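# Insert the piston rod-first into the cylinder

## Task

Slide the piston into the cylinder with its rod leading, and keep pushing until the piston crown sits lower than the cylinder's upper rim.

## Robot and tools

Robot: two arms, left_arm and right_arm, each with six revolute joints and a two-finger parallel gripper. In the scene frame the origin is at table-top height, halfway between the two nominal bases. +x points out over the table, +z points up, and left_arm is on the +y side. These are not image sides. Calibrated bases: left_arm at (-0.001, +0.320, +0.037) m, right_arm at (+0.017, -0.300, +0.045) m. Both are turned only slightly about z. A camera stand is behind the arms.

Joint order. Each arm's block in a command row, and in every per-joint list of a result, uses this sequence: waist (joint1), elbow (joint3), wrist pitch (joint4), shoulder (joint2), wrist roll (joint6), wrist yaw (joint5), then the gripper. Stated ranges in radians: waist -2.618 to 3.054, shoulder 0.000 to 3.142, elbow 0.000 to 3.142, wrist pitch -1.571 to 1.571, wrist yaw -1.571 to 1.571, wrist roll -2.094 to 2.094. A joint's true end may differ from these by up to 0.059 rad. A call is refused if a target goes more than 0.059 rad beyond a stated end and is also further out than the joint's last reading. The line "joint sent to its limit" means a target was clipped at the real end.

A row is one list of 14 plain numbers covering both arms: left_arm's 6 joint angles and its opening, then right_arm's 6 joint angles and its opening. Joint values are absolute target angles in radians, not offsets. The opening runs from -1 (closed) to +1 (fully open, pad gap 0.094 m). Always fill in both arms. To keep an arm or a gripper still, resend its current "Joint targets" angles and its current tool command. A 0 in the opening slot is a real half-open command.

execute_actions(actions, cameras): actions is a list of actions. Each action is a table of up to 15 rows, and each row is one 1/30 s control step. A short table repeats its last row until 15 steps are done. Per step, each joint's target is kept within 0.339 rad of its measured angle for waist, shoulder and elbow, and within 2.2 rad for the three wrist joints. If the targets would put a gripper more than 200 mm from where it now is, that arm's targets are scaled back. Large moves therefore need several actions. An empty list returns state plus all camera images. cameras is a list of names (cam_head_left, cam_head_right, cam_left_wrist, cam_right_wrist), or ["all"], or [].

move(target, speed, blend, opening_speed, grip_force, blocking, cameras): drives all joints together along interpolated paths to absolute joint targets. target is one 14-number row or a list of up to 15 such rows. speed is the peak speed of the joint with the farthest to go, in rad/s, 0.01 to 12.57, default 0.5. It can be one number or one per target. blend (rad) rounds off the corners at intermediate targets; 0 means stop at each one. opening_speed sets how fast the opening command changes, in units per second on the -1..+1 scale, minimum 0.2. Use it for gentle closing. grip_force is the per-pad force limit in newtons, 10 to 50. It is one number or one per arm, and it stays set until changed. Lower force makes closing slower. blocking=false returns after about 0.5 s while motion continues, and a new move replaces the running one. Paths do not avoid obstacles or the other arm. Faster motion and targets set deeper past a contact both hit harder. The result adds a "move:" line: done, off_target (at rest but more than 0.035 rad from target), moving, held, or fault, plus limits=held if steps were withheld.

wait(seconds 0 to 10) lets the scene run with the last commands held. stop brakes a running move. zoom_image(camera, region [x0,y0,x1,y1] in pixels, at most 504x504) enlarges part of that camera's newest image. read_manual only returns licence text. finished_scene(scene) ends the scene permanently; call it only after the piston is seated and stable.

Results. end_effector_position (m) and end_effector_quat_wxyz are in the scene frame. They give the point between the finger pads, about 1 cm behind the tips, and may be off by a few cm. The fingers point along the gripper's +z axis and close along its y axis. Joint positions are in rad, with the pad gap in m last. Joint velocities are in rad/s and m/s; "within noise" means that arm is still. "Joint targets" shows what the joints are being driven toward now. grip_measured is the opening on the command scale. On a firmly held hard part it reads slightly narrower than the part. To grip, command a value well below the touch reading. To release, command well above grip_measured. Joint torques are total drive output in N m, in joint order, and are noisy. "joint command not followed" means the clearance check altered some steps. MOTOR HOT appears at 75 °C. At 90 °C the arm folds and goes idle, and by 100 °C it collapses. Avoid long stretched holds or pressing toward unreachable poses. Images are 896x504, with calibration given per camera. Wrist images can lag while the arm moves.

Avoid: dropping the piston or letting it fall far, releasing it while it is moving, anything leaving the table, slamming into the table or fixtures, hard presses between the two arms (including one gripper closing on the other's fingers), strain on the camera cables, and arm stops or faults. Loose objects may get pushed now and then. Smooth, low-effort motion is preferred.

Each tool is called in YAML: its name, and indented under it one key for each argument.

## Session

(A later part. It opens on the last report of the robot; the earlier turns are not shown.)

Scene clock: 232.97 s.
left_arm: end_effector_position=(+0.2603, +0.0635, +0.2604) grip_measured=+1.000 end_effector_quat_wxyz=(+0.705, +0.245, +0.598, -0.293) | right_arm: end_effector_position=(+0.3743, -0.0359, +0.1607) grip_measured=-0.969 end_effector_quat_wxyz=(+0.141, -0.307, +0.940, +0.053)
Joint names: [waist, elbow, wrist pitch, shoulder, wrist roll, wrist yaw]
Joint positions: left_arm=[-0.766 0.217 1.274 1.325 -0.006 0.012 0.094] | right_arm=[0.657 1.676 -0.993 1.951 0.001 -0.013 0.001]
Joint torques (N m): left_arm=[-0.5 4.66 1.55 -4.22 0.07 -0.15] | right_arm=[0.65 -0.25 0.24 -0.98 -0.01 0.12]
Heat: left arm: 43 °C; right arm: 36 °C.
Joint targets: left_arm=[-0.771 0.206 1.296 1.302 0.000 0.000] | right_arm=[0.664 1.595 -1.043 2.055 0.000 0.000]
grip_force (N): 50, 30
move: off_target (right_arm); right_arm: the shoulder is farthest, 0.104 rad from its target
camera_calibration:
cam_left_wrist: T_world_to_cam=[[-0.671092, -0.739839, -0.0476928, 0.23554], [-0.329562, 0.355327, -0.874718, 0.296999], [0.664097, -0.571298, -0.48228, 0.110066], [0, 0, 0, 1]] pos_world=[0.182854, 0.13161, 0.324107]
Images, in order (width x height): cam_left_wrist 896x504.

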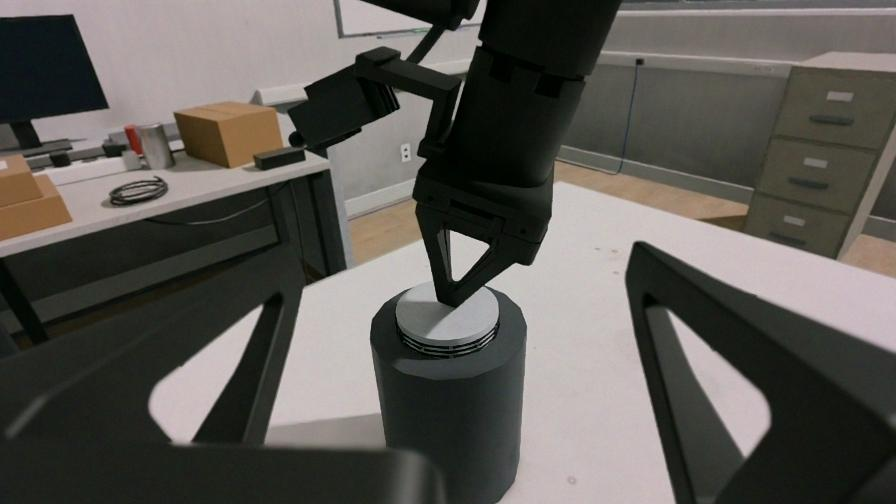

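move:
  target:
    - [-0.771, 0.206, 1.296, 1.302, 0.0, 0.0, 1.0, 0.664, 1.5825, -1.085, 2.055, 0.0, 0.0, -1.0]
    - [-0.771, 0.206, 1.296, 1.302, 0.0, 0.0, 1.0, 0.634, 1.5825, -1.085, 2.055, 0.0, 0.0, -1.0]
    - [-0.771, 0.206, 1.296, 1.302, 0.0, 0.0, 1.0, 0.634, 1.595, -1.043, 2.055, 0.0, 0.0, -1.0]
    - [-0.771, 0.206, 1.296, 1.302, 0.0, 0.0, 1.0, 0.634, 1.6075, -1.001, 2.055, 0.0, 0.0, -1.0]
    - [-0.771, 0.206, 1.296, 1.302, 0.0, 0.0, 1.0, 0.664, 1.6075, -1.001, 2.055, 0.0, 0.0, -1.0]
    - [-0.771, 0.206, 1.296, 1.302, 0.0, 0.0, 1.0, 0.694, 1.6075, -1.001, 2.055, 0.0, 0.0, -1.0]
    - [-0.771, 0.206, 1.296, 1.302, 0.0, 0.0, 1.0, 0.694, 1.595, -1.043, 2.055, 0.0, 0.0, -1.0]
    - [-0.771, 0.206, 1.296, 1.302, 0.0, 0.0, 1.0, 0.694, 1.5825, -1.085, 2.055, 0.0, 0.0, -1.0]
    - [-0.771, 0.206, 1.296, 1.302, 0.0, 0.0, 1.0, 0.664, 1.595, -1.043, 2.055, 0.0, 0.0, -1.0]
  speed: 0.1
  blend: 0.012
  cameras: ["cam_left_wrist", "cam_right_wrist"]

zoom_image:
  camera: "cam_left_wrist"
  region: [350, 200, 550, 400]

Scene clock: 242.70 s.
left_arm: end_effector_position=(+0.2603, +0.0635, +0.2604) grip_measured=+1.000 end_effector_quat_wxyz=(+0.705, +0.245, +0.598, -0.293) | right_arm: end_effector_position=(+0.3745, -0.0365, +0.1605) grip_measured=-0.969 end_effector_quat_wxyz=(+0.149, -0.310, +0.938, +0.038)
Joint names: [waist, elbow, wrist pitch, shoulder, wrist roll, wrist yaw]
Joint positions: left_arm=[-0.766 0.217 1.274 1.325 -0.006 0.012 0.094] | right_arm=[0.67 1.667 -0.984 1.946 0.001 0.022 0.001]
Joint torques (N m): left_arm=[-0.5 4.66 1.56 -4.23 0.08 -0.16] | right_arm=[-0.7 0.43 0.15 -0.44 0 -0.26]
Heat: left arm: 43 °C; right arm: 35 °C.
Joint targets: left_arm=[-0.771 0.206 1.296 1.302 0.000 0.000] | right_arm=[0.664 1.595 -1.043 2.055 0.000 0.000]
grip_force (N): 50, 30
move: off_target (right_arm); right_arm: the shoulder is farthest, 0.109 rad from its target
camera_calibration:
cam_left_wrist: T_world_to_cam=[[-0.671092, -0.739839, -0.0476928, 0.23554], [-0.329562, 0.355327, -0.874718, 0.296999], [0.664097, -0.571298, -0.48228, 0.110066], [0, 0, 0, 1]] pos_world=[0.182854, 0.13161, 0.324107]
cam_right_wrist: T_world_to_cam=[[0.571064, -0.820552, -0.0240956, -0.240137], [-0.761194, -0.540287, 0.358711, 0.215556], [-0.30736, -0.186506, -0.933137, 0.381902], [0, 0, 0, 1]] pos_world=[0.418595, -0.00935647, 0.273258]
Images, in order (width x height): cam_left_wrist 896x504, cam_right_wrist 896x504.

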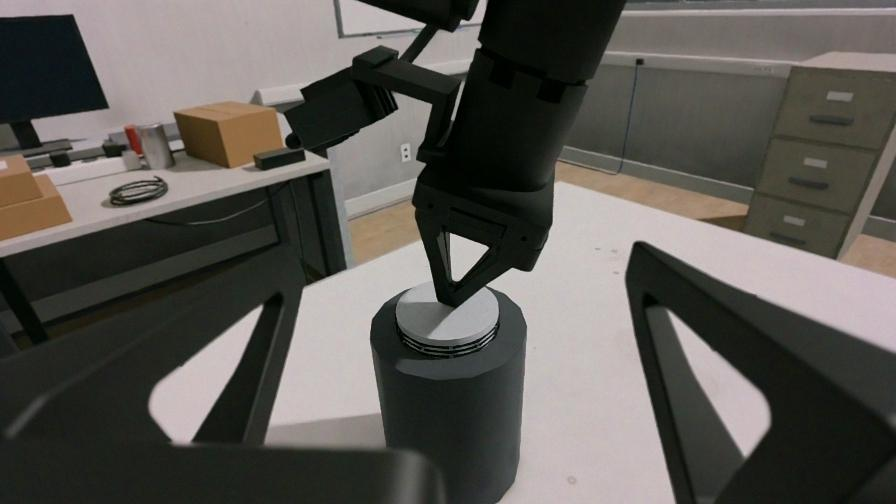

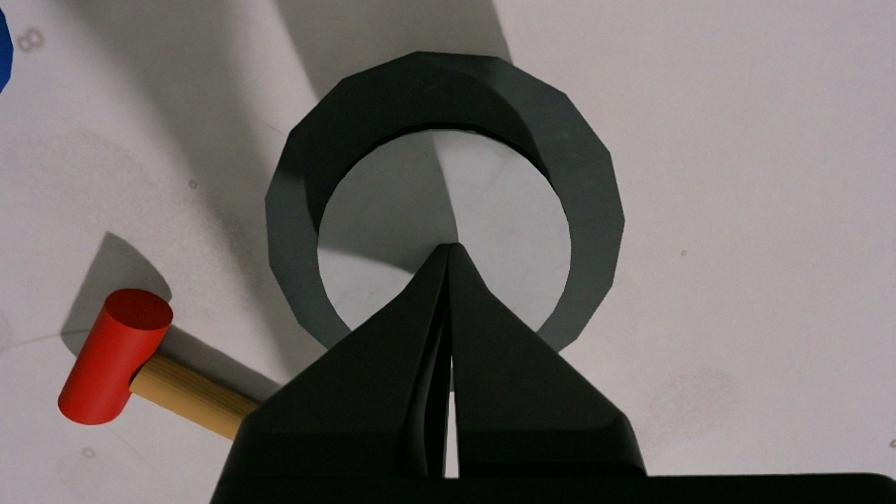

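Scaled by 2.520 from the camera's 896x504 image, which has a finer 1280x720 frame.

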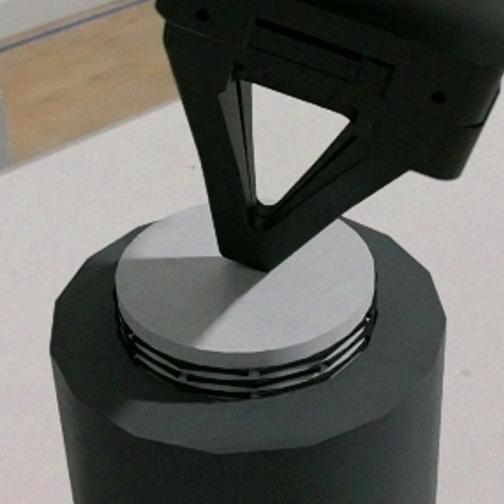

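zoom_image:
  camera: "cam_left_wrist"
  region: [390, 300, 450, 360]

zoom_image:
  camera: "cam_left_wrist"
  region: [445, 300, 505, 360]

zoom_image:
  camera: "cam_right_wrist"
  region: [40, 220, 260, 440]

Scaled by 8.400 from the camera's 896x504 image, which has a finer 1280x720 frame.

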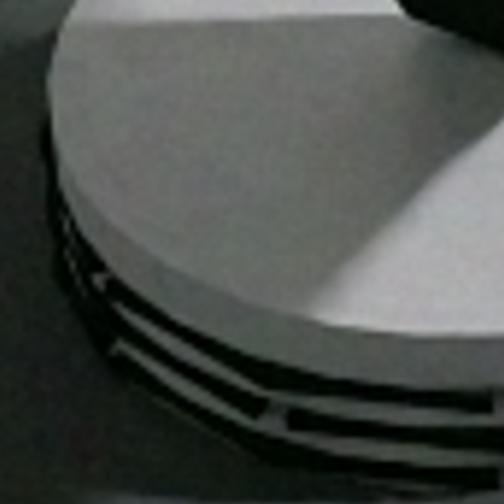

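Scaled by 8.400 from the camera's 896x504 image, which has a finer 1280x720 frame.

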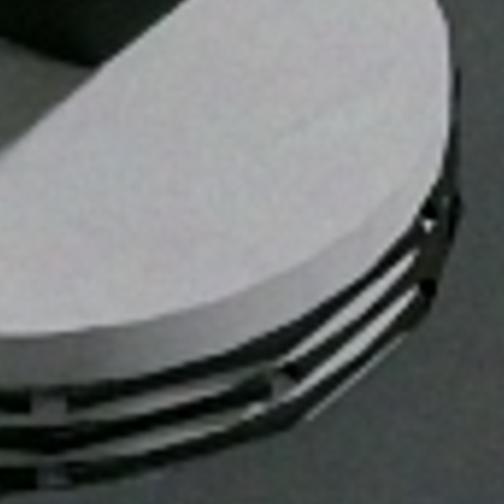

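Scaled by 2.291 from the camera's 896x504 image, which has a finer 1280x720 frame.

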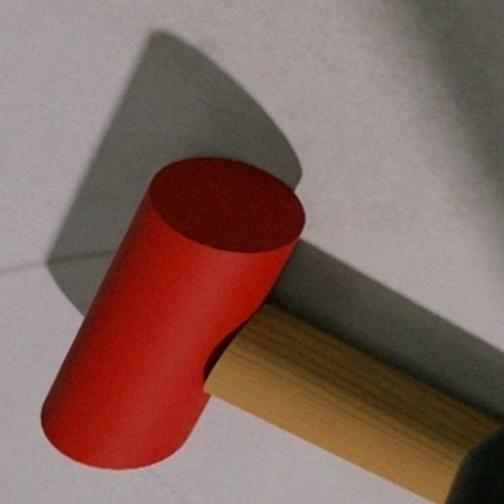

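move:
  target: [-0.771, 0.206, 1.296, 1.302, 0.0, 0.0, 1.0, 0.664, 1.557, -1.079, 2.102, 0.0, 0.0, -1.0]
  speed: 0.06
  cameras: ["cam_left_wrist"]

zoom_image:
  camera: "cam_left_wrist"
  region: [350, 200, 550, 400]

Scene clock: 249.63 s.
left_arm: end_effector_position=(+0.2603, +0.0635, +0.2604) grip_measured=+1.000 end_effector_quat_wxyz=(+0.705, +0.245, +0.598, -0.293) | right_arm: end_effector_position=(+0.3730, -0.0376, +0.1552) grip_measured=-0.969 end_effector_quat_wxyz=(+0.141, -0.310, +0.939, +0.036)
Joint names: [waist, elbow, wrist pitch, shoulder, wrist roll, wrist yaw]
Joint positions: left_arm=[-0.766 0.217 1.274 1.325 -0.006 0.012 0.094] | right_arm=[0.67 1.662 -0.987 1.954 0.001 0.022 0.001]
Joint torques (N m): left_arm=[-0.5 4.66 1.56 -4.23 0.07 -0.15] | right_arm=[-0.64 -2.22 -0.26 3.19 0.01 -0.2]
Heat: left arm: 43 °C; right arm: 35 °C.
Joint targets: left_arm=[-0.771 0.206 1.296 1.302 0.000 0.000] | right_arm=[0.664 1.557 -1.079 2.102 0.000 0.000]
grip_force (N): 50, 30
move: off_target (right_arm); right_arm: the shoulder is farthest, 0.148 rad from its target
camera_calibration:
cam_left_wrist: T_world_to_cam=[[-0.671092, -0.739839, -0.0476928, 0.23554], [-0.329562, 0.355327, -0.874718, 0.296999], [0.664097, -0.571298, -0.48228, 0.110066], [0, 0, 0, 1]] pos_world=[0.182854, 0.13161, 0.324107]
Images, in order (width x height): cam_left_wrist 896x504.

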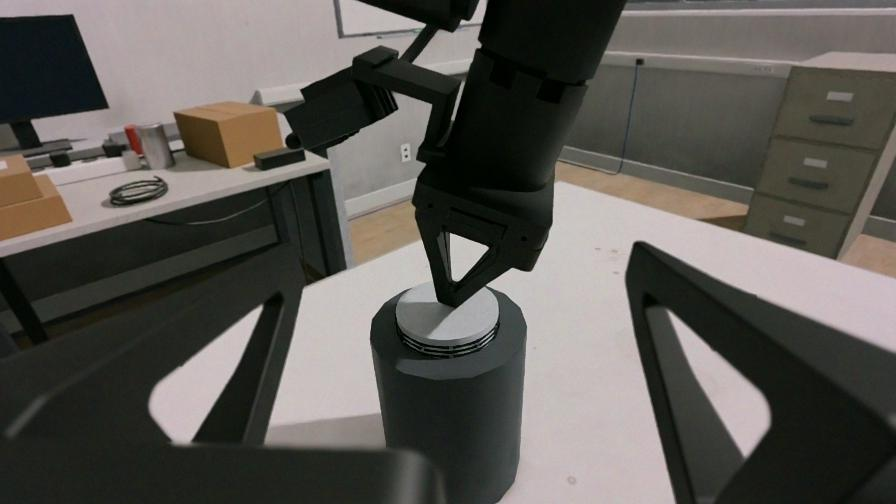

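Scaled by 2.520 from the camera's 896x504 image, which has a finer 1280x720 frame.

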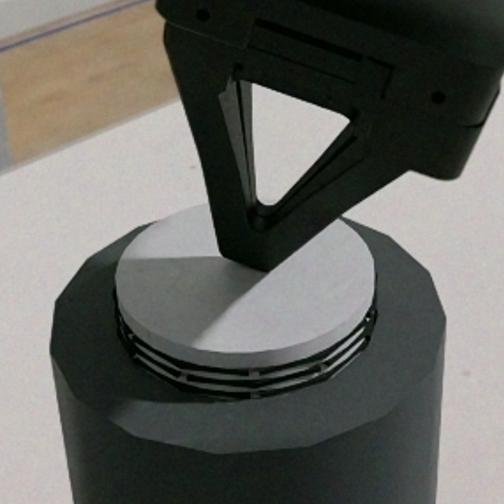

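move:
  target:
    - [-0.771, 0.206, 1.296, 1.302, 0.0, 0.0, 1.0, 0.664, 1.80, -1.06, 1.945, 0.0, 0.0, -1.0]
    - [-0.771, 0.206, 1.296, 1.302, 0.0, 0.0, 1.0, 0.660, 1.085, -0.235, 1.485, 0.0, 0.0, 0.5]
  speed: [0.3, 0.6]
  blend: [0.05, 0]
  grip_force: [50, 50]
  cameras: ["cam_left_wrist", "cam_right_wrist"]

zoom_image:
  camera: "cam_left_wrist"
  region: [360, 270, 540, 390]

Scene clock: 257.20 s.
left_arm: end_effector_position=(+0.2603, +0.0635, +0.2604) grip_measured=+1.000 end_effector_quat_wxyz=(+0.705, +0.245, +0.598, -0.293) | right_arm: end_effector_position=(+0.3789, -0.0320, +0.2281) grip_measured=+0.498 end_effector_quat_wxyz=(+0.416, -0.281, +0.855, +0.135)
Joint names: [waist, elbow, wrist pitch, shoulder, wrist roll, wrist yaw]
Joint positions: left_arm=[-0.766 0.217 1.274 1.325 -0.006 0.012 0.094] | right_arm=[0.666 1.099 -0.25 1.515 0.001 0.006 0.07]
Joint torques (N m): left_arm=[-0.5 4.66 1.56 -4.23 0.07 -0.16] | right_arm=[-0.49 5.11 1.87 -9.63 0.01 -0.09]
Heat: left arm: 43 °C; right arm: 35 °C.
Joint targets: left_arm=[-0.771 0.206 1.296 1.302 0.000 0.000] | right_arm=[0.660 1.085 -0.235 1.485 0.000 0.000]
move: done
camera_calibration:
cam_left_wrist: T_world_to_cam=[[-0.671092, -0.739839, -0.0476928, 0.23554], [-0.329562, 0.355327, -0.874718, 0.296999], [0.664097, -0.571298, -0.48228, 0.110066], [0, 0, 0, 1]] pos_world=[0.182854, 0.13161, 0.324107]
cam_right_wrist: T_world_to_cam=[[0.593008, -0.80371, -0.0488991, -0.239456], [-0.790029, -0.569033, -0.228158, 0.340974], [0.155547, 0.173931, -0.972395, 0.292215], [0, 0, 0, 1]] pos_world=[0.365926, -0.0492537, 0.350235]
Images, in order (width x height): cam_left_wrist 896x504, cam_right_wrist 896x504.

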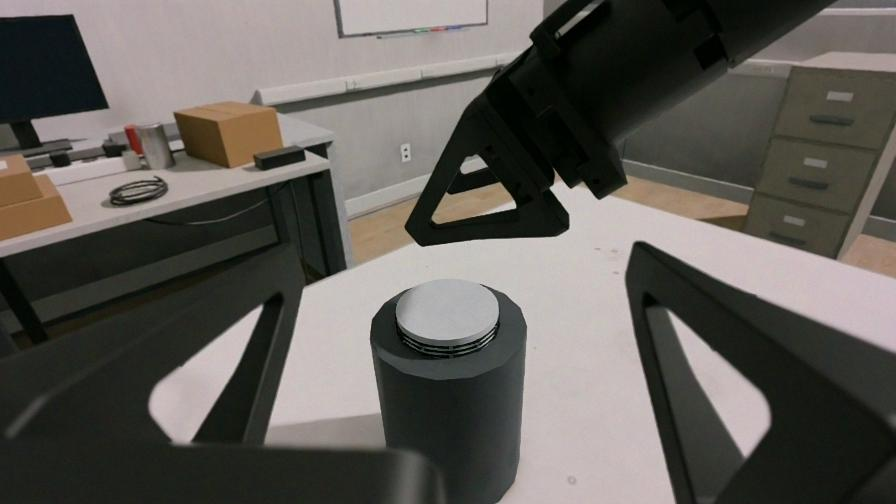

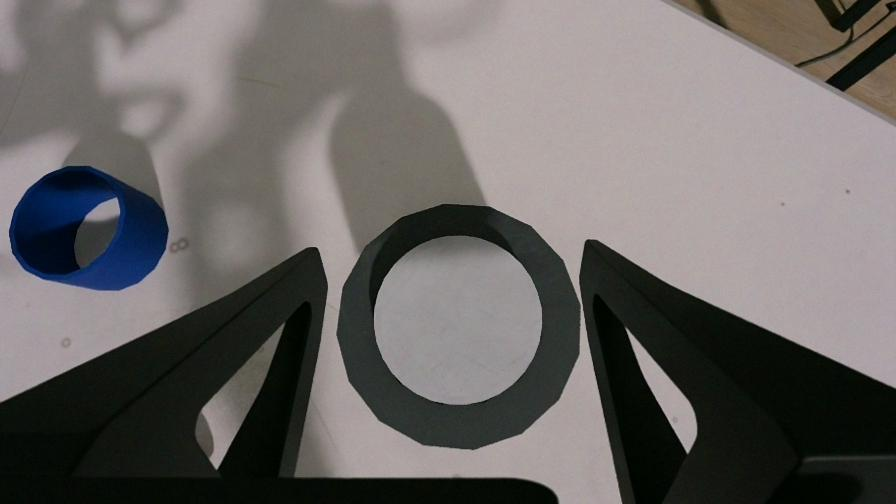

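Scaled by 2.800 from the camera's 896x504 image, which has a finer 1280x720 frame.

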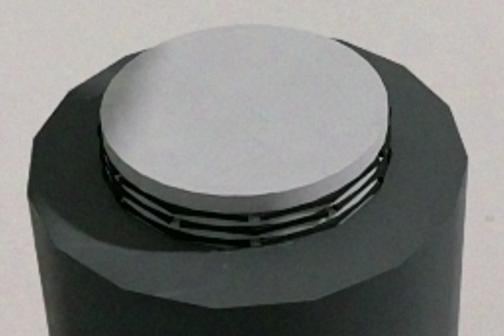

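zoom_image:
  camera: "cam_right_wrist"
  region: [330, 195, 590, 455]

zoom_image:
  camera: "cam_right_wrist"
  region: [360, 225, 460, 325]

zoom_image:
  camera: "cam_right_wrist"
  region: [460, 225, 560, 325]

zoom_image:
  camera: "cam_right_wrist"
  region: [360, 315, 460, 415]

zoom_image:
  camera: "cam_right_wrist"
  region: [460, 315, 560, 415]

Scaled by 1.938 from the camera's 896x504 image, which has a finer 1280x720 frame.

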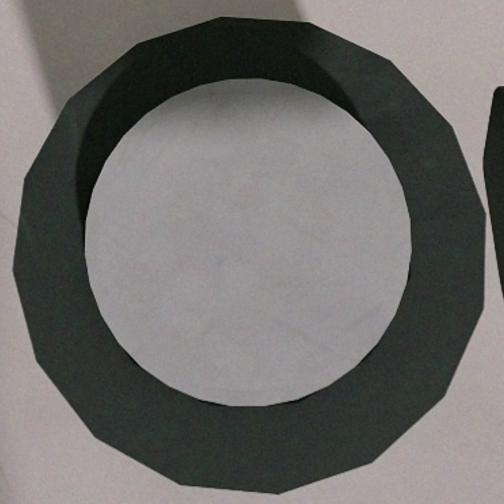

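Scaled by 5.040 from the camera's 896x504 image, which has a finer 1280x720 frame.

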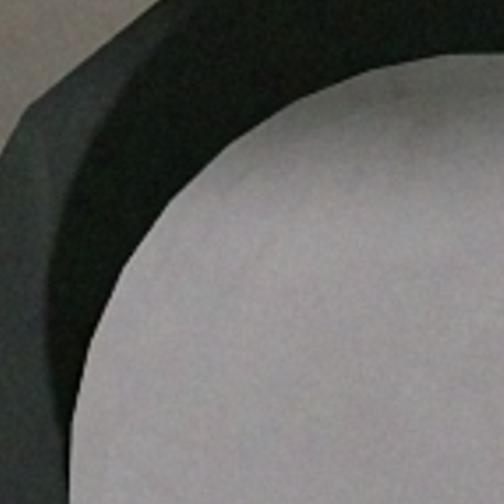

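Scaled by 5.040 from the camera's 896x504 image, which has a finer 1280x720 frame.

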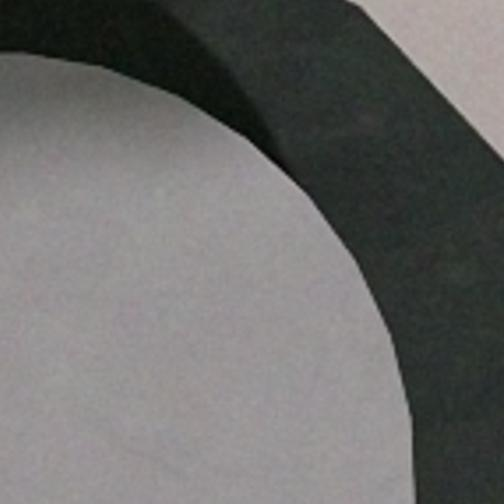

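Scaled by 5.040 from the camera's 896x504 image, which has a finer 1280x720 frame.

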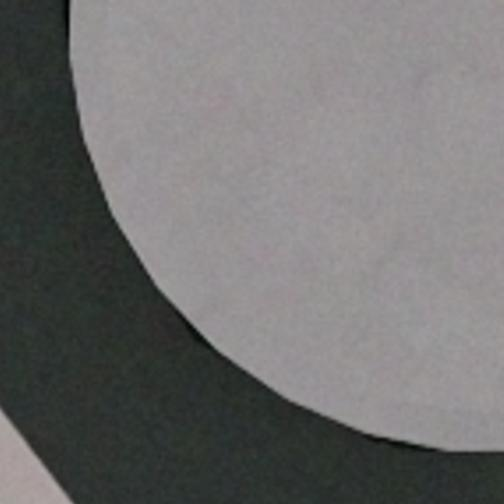

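Scaled by 5.040 from the camera's 896x504 image, which has a finer 1280x720 frame.

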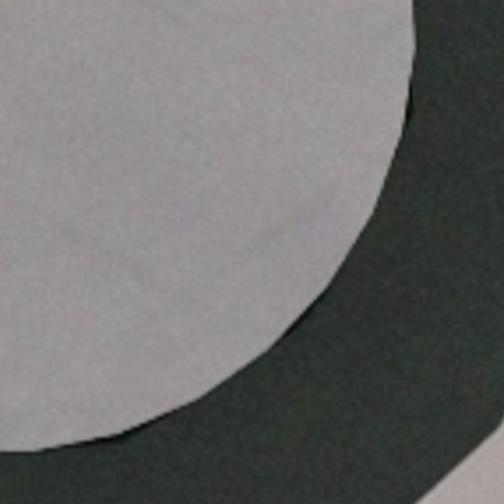

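zoom_image:
  camera: "cam_right_wrist"
  region: [0, 140, 200, 310]

Scaled by 2.520 from the camera's 896x504 image, which has a finer 1280x720 frame.

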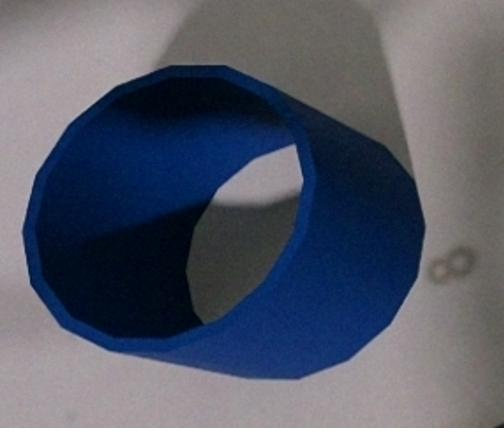

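move:
  target: [-0.284, 0.753, -0.651, 1.002, 0.0, 0.0, 1.0, 0.660, 1.085, -0.235, 1.485, 0.0, 0.0, 0.5]
  speed: 0.9
  cameras: ["cam_left_wrist", "cam_head_left"]

zoom_image:
  camera: "cam_left_wrist"
  region: [300, 100, 620, 420]

Scene clock: 274.90 s.
left_arm: end_effector_position=(+0.2685, +0.2373, +0.1637) grip_measured=+1.000 end_effector_quat_wxyz=(+0.307, +0.138, +0.940, -0.050) | right_arm: end_effector_position=(+0.3789, -0.0320, +0.2281) grip_measured=+0.498 end_effector_quat_wxyz=(+0.416, -0.281, +0.855, +0.135)
Joint names: [waist, elbow, wrist pitch, shoulder, wrist roll, wrist yaw]
Joint positions: left_arm=[-0.289 0.722 -0.639 1.021 -0.006 0.007 0.094] | right_arm=[0.666 1.099 -0.25 1.515 0.001 0.006 0.07]
Joint torques (N m): left_arm=[0.49 9.21 0.86 -2.74 0.07 -0.1] | right_arm=[-0.54 5.26 1.85 -9.51 -0.01 -0.07]
Heat: left arm: 43 °C; right arm: 36 °C.
Joint targets: left_arm=[-0.284 0.753 -0.651 1.002 0.000 0.000] | right_arm=[0.660 1.085 -0.235 1.485 0.000 0.000]
move: done
camera_calibration:
cam_left_wrist: T_world_to_cam=[[-0.313365, -0.947943, -0.0566242, 0.319769], [-0.949456, 0.3116, 0.0379188, 0.180769], [-0.0183008, 0.0656446, -0.997675, 0.273585], [0, 0, 0, 1]] pos_world=[0.276844, 0.228836, 0.284201]
Images, in order (width x height): cam_head_left 896x504, cam_left_wrist 896x504.

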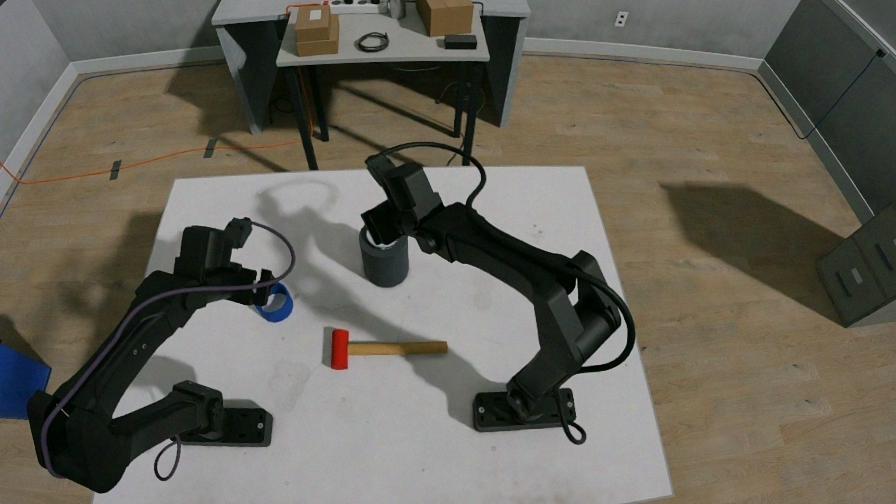

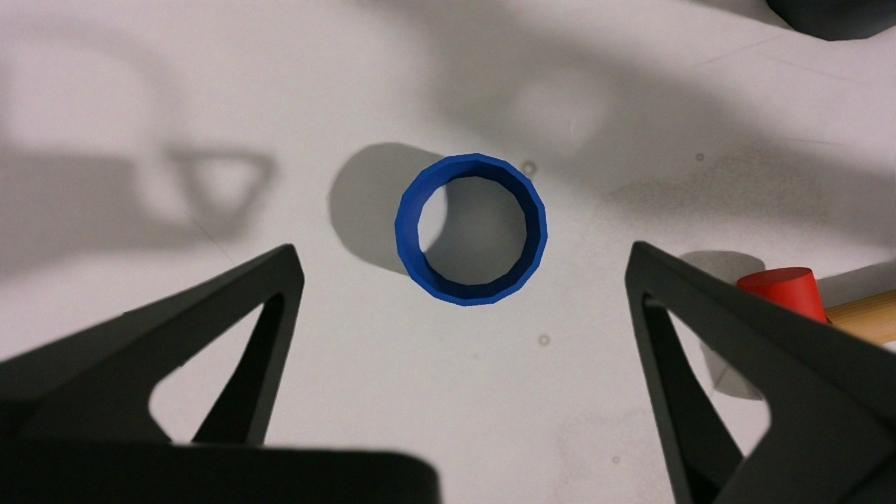

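Scaled by 1.575 from the camera's 896x504 image, which has a finer 1280x720 frame.

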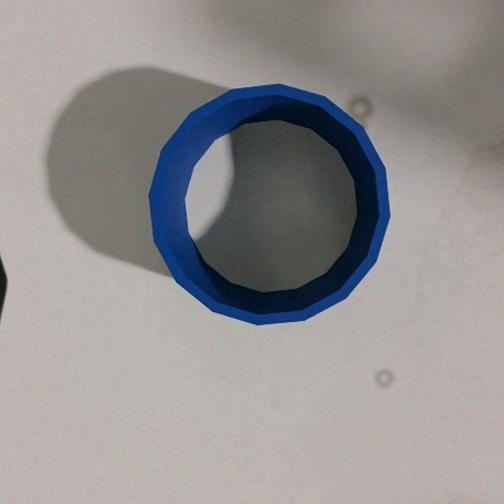

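zoom_image:
  camera: "cam_left_wrist"
  region: [390, 148, 475, 233]

zoom_image:
  camera: "cam_left_wrist"
  region: [465, 220, 555, 310]

Scaled by 5.929 from the camera's 896x504 image, which has a finer 1280x720 frame.

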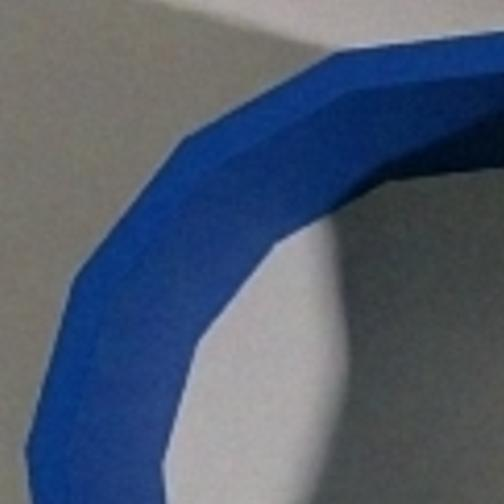

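Scaled by 5.600 from the camera's 896x504 image, which has a finer 1280x720 frame.

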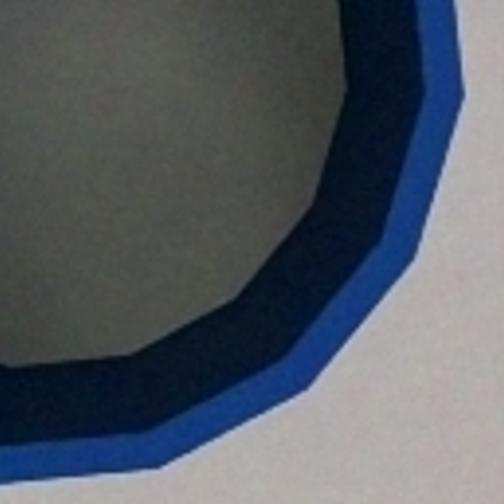

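move:
  target:
    - [-0.284, 0.753, -0.651, 1.002, 0.0, 0.0, 1.0, 0.660, 1.04, -0.18, 1.586, 0.0, 0.0, 1.0]
    - [-0.284, 0.753, -0.651, 1.002, 0.0, 0.0, 1.0, 0.660, 0.930, -0.0126, 1.643, 0.0, 0.0, 1.0]
  speed: [0.3, 0.12]
  cameras: ["cam_right_wrist", "cam_head_right", "cam_left_wrist"]

Scene clock: 289.40 s.
left_arm: end_effector_position=(+0.2684, +0.2373, +0.1636) grip_measured=+1.000 end_effector_quat_wxyz=(+0.307, +0.138, +0.940, -0.050) | right_arm: end_effector_position=(+0.3801, -0.0310, +0.1523) grip_measured=+0.998 end_effector_quat_wxyz=(+0.393, -0.284, +0.865, +0.127)
Joint names: [waist, elbow, wrist pitch, shoulder, wrist roll, wrist yaw]
Joint positions: left_arm=[-0.289 0.722 -0.639 1.021 -0.006 0.007 0.094] | right_arm=[0.666 0.943 -0.029 1.633 0.001 0.006 0.094]
Joint torques (N m): left_arm=[0.49 9.21 0.84 -2.74 0.07 -0.1] | right_arm=[-0.57 4.83 1.78 -6.56 0.01 -0.06]
Heat: left arm: 41 °C; right arm: 37 °C.
Joint targets: left_arm=[-0.284 0.753 -0.651 1.002 0.000 0.000] | right_arm=[0.660 0.930 -0.013 1.643 0.000 0.000]
move: done
camera_calibration:
cam_left_wrist: T_world_to_cam=[[-0.313387, -0.947936, -0.0566241, 0.319774], [-0.949443, 0.311602, 0.0382356, 0.180675], [-0.0186007, 0.0657439, -0.997663, 0.273642], [0, 0, 0, 1]] pos_world=[0.276843, 0.228836, 0.284201]
cam_right_wrist: T_world_to_cam=[[0.59114, -0.805082, -0.0489664, -0.242424], [-0.798469, -0.575542, -0.176631, 0.320393], [0.11402, 0.143512, -0.983058, 0.234605], [0, 0, 0, 1]] pos_world=[0.372381, -0.0444401, 0.275351]
Images, in order (width x height): cam_head_right 896x504, cam_left_wrist 896x504, cam_right_wrist 896x504.

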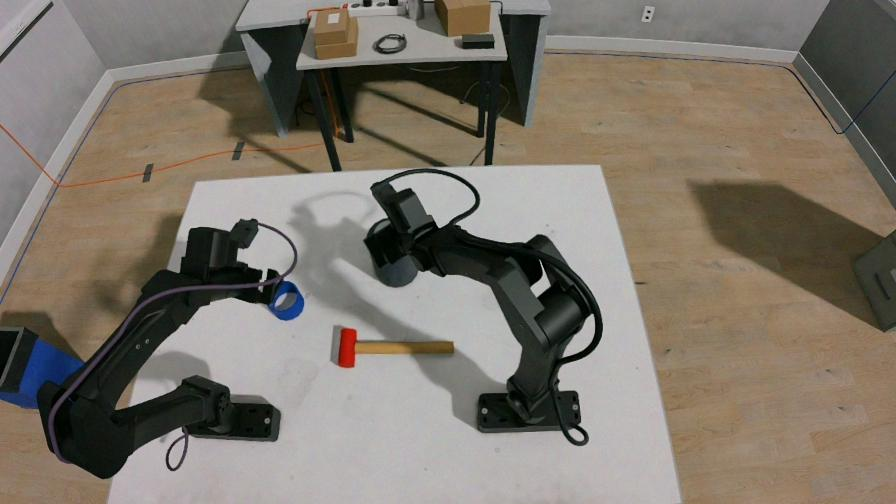

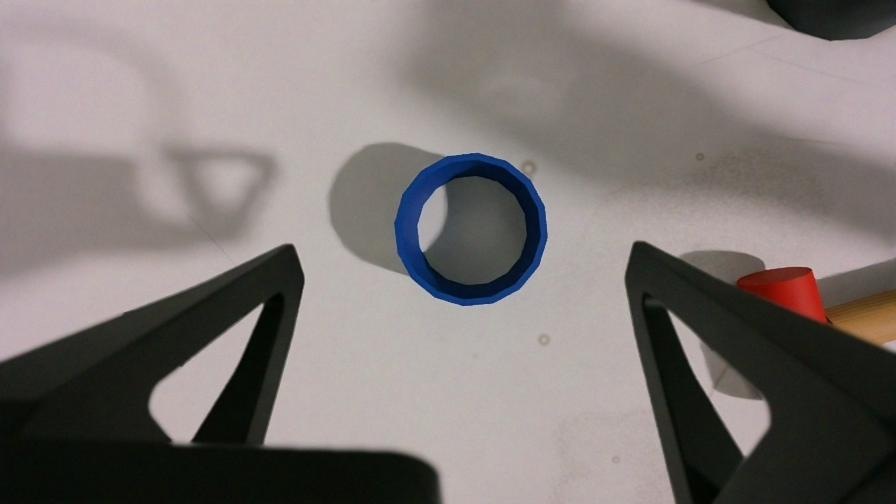

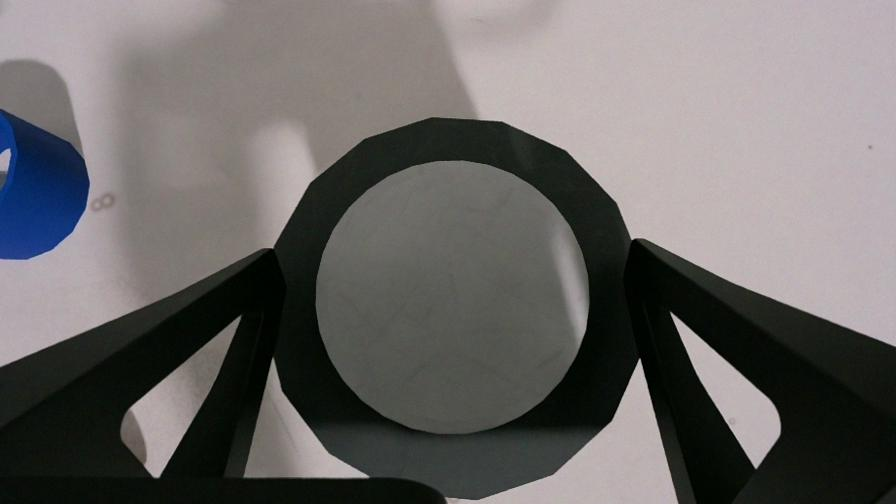

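move:
  target:
    - [-0.284, 0.753, -0.651, 1.002, 0.0, 0.0, 1.0, 0.660, 0.930, -0.0126, 1.643, 0.0, 0.0, 0.34]
    - [-0.284, 0.753, -0.651, 1.002, 0.0, 0.0, 1.0, 0.660, 0.968, 0.024, 1.598, 0.0, 0.0, 0.34]
    - [-0.284, 0.753, -0.651, 1.002, 0.0, 0.0, 1.0, 0.660, 1.11, -0.176, 1.525, 0.0, 0.0, 0.34]
  speed: [0.1, 0.15, 0.15]
  opening_speed: 0.7
  cameras: ["cam_right_wrist", "cam_head_right", "cam_head_left"]

Scene clock: 295.07 s.
left_arm: end_effector_position=(+0.2684, +0.2373, +0.1636) grip_measured=+1.000 end_effector_quat_wxyz=(+0.307, +0.138, +0.940, -0.050) | right_arm: end_effector_position=(+0.3747, -0.0349, +0.1853) grip_measured=+0.453 end_effector_quat_wxyz=(+0.376, -0.287, +0.873, +0.122)
Joint names: [waist, elbow, wrist pitch, shoulder, wrist roll, wrist yaw]
Joint positions: left_arm=[-0.289 0.722 -0.639 1.021 -0.006 0.007 0.094] | right_arm=[0.666 1.054 -0.237 1.575 0.001 0.005 0.068]
Joint torques (N m): left_arm=[0.47 9.21 0.84 -2.74 0.07 -0.1] | right_arm=[-0.62 10.33 2.27 -11.9 0.03 -0.07]
Heat: left arm: 41 °C; right arm: 37 °C.
Joint targets: left_arm=[-0.284 0.753 -0.651 1.002 0.000 0.000] | right_arm=[0.660 1.110 -0.176 1.525 0.000 0.000]
move: off_target (right_arm); right_arm: the wrist pitch is farthest, 0.061 rad from its target
camera_calibration:
cam_right_wrist: T_world_to_cam=[[0.589856, -0.806024, -0.0489474, -0.240381], [-0.803262, -0.579468, -0.137794, 0.314075], [0.0827021, 0.120596, -0.989251, 0.280257], [0, 0, 0, 1]] pos_world=[0.370897, -0.0455547, 0.308756]
Images, in order (width x height): cam_head_left 896x504, cam_head_right 896x504, cam_right_wrist 896x504.

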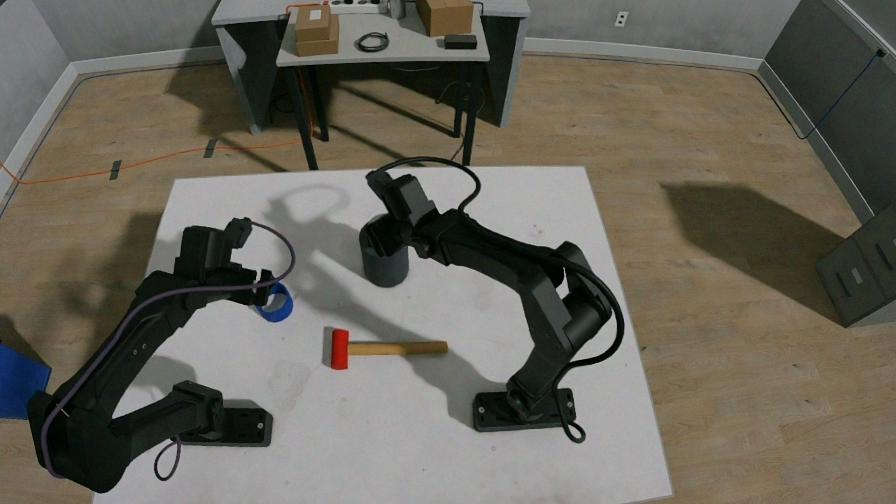

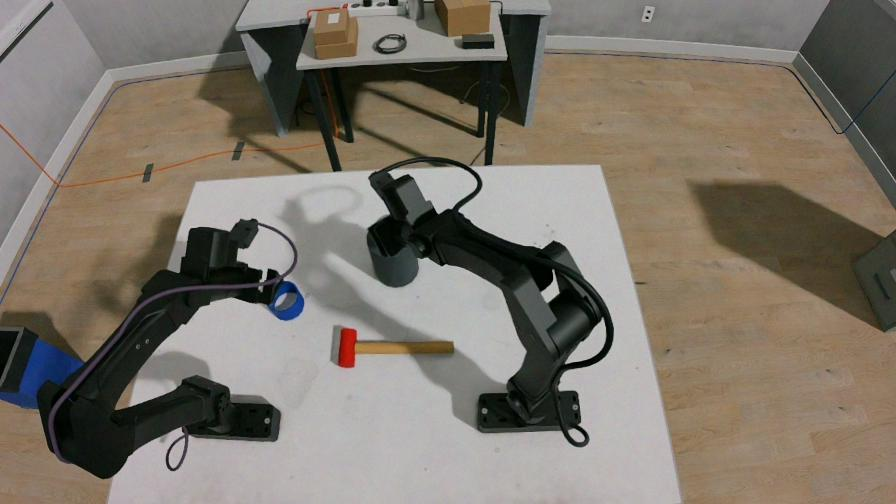

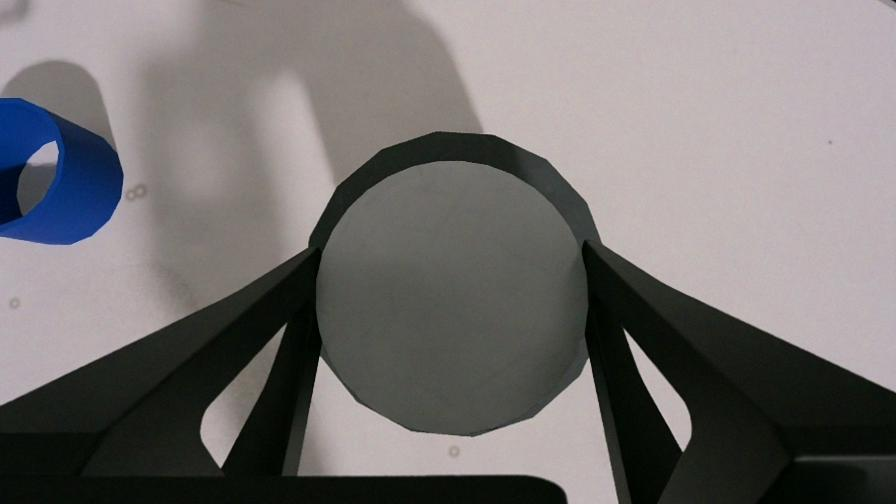

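move:
  target:
    - [-0.284, 0.753, -0.651, 1.002, 0.0, 0.0, 1.0, 0.660, 1.57, -0.65, 1.503, 0.0, 0.0, 0.34]
    - [-0.284, 0.753, -0.651, 1.002, 0.0, 0.0, 1.0, 0.15, 1.57, -0.65, 1.503, 0.0, 0.0, 0.34]
  speed: [0.3, 0.5]
  blend: [0.05, 0]
  cameras: ["cam_right_wrist", "cam_head_right", "cam_head_left"]

zoom_image:
  camera: "cam_head_right"
  region: [250, 200, 450, 340]

zoom_image:
  camera: "cam_head_left"
  region: [230, 200, 430, 340]

Scene clock: 300.50 s.
left_arm: end_effector_position=(+0.2684, +0.2373, +0.1636) grip_measured=+1.000 end_effector_quat_wxyz=(+0.307, +0.138, +0.940, -0.050) | right_arm: end_effector_position=(+0.4594, -0.2477, +0.3080) grip_measured=+0.453 end_effector_quat_wxyz=(+0.399, -0.053, +0.915, +0.023)
Joint names: [waist, elbow, wrist pitch, shoulder, wrist roll, wrist yaw]
Joint positions: left_arm=[-0.289 0.722 -0.639 1.021 -0.006 0.007 0.094] | right_arm=[0.145 1.515 -0.712 1.552 0 0.001 0.068]
Joint torques (N m): left_arm=[0.49 9.21 0.84 -2.76 0.06 -0.1] | right_arm=[0.49 10.39 2.33 -11.63 0.01 -0.02]
Heat: left arm: 40 °C; right arm: 38 °C.
Joint targets: left_arm=[-0.284 0.753 -0.651 1.002 0.000 0.000] | right_arm=[0.150 1.570 -0.650 1.503 0.000 0.000]
move: off_target (right_arm); right_arm: the wrist pitch is farthest, 0.062 rad from its target
camera_calibration:
cam_right_wrist: T_world_to_cam=[[0.11366, -0.992181, -0.051554, -0.28235], [-0.983455, -0.10499, -0.147628, 0.479127], [0.141061, 0.0674804, -0.987698, 0.379847], [0, 0, 0, 1]] pos_world=[0.44971, -0.255471, 0.431351]
Images, in order (width x height): cam_head_left 896x504, cam_head_right 896x504, cam_right_wrist 896x504.

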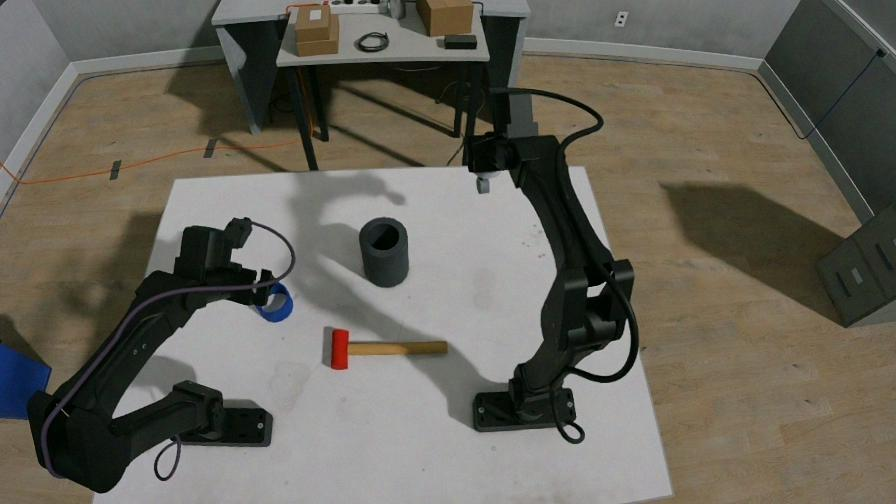

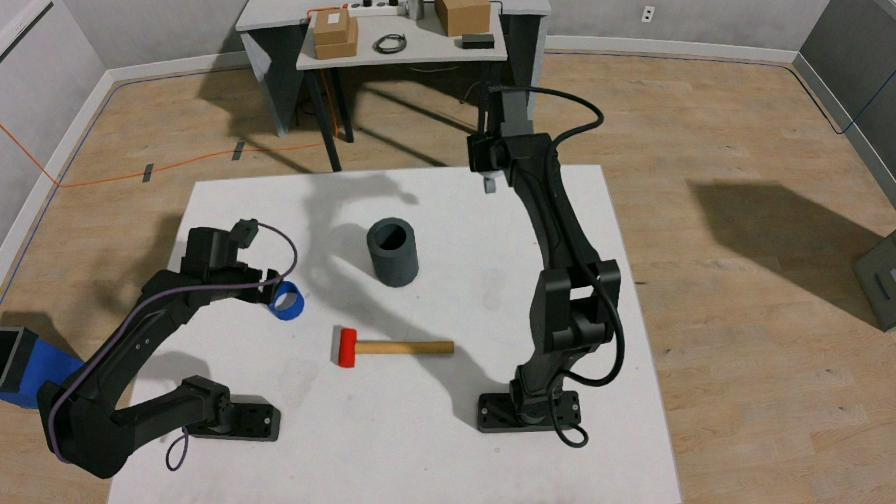

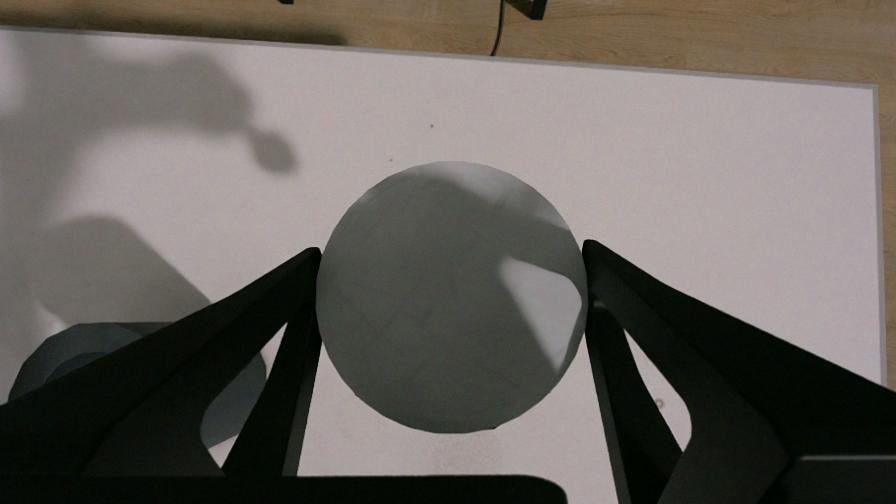

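Scaled by 2.520 from the camera's 896x504 image, which has a finer 1280x720 frame.

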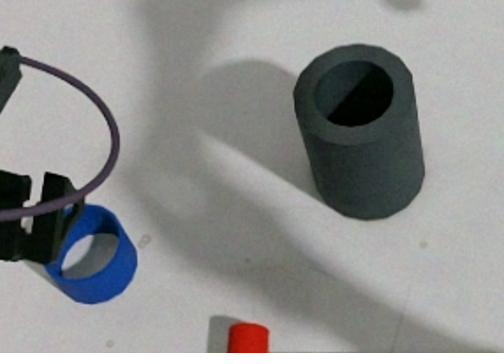

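Scaled by 2.520 from the camera's 896x504 image, which has a finer 1280x720 frame.

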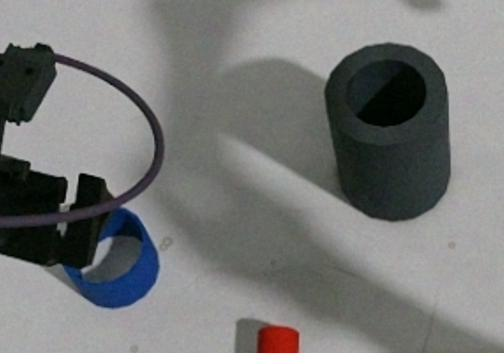

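move:
  target: [-0.1709, 0.56, -0.322, 1.285, 0.0, 0.0, 0.3, 0.15, 1.57, -0.65, 1.503, 0.0, 0.0, 0.34]
  speed: 0.5
  cameras: ["cam_left_wrist"]

Scene clock: 307.47 s.
left_arm: end_effector_position=(+0.2845, +0.2667, +0.0737) grip_measured=+0.302 end_effector_quat_wxyz=(+0.250, +0.086, +0.964, -0.027) | right_arm: end_effector_position=(+0.4594, -0.2475, +0.3080) grip_measured=+0.453 end_effector_quat_wxyz=(+0.399, -0.053, +0.915, +0.023)
Joint names: [waist, elbow, wrist pitch, shoulder, wrist roll, wrist yaw]
Joint positions: left_arm=[-0.176 0.564 -0.345 1.281 -0.006 0.007 0.061] | right_arm=[0.145 1.515 -0.712 1.552 0 0.001 0.068]
Joint torques (N m): left_arm=[0.47 5.83 0.99 -2.59 0.07 -0.1] | right_arm=[0.47 10.4 2.31 -11.54 0.01 -0.01]
Heat: left arm: 40 °C; right arm: 38 °C.
Joint targets: left_arm=[-0.171 0.560 -0.322 1.285 0.000 0.000] | right_arm=[0.150 1.570 -0.650 1.503 0.000 0.000]
move: off_target (right_arm); right_arm: the wrist pitch is farthest, 0.062 rad from its target
camera_calibration:
cam_left_wrist: T_world_to_cam=[[-0.211348, -0.975963, -0.0531883, 0.325765], [-0.966243, 0.200421, 0.161882, 0.215552], [-0.14733, 0.0856062, -0.985376, 0.212721], [0, 0, 0, 1]] pos_world=[0.308465, 0.256523, 0.192043]
Images, in order (width x height): cam_left_wrist 896x504.

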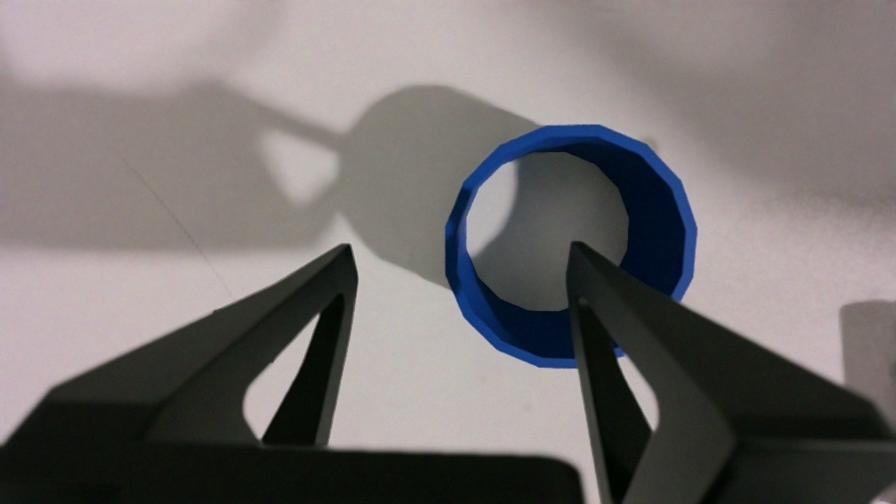

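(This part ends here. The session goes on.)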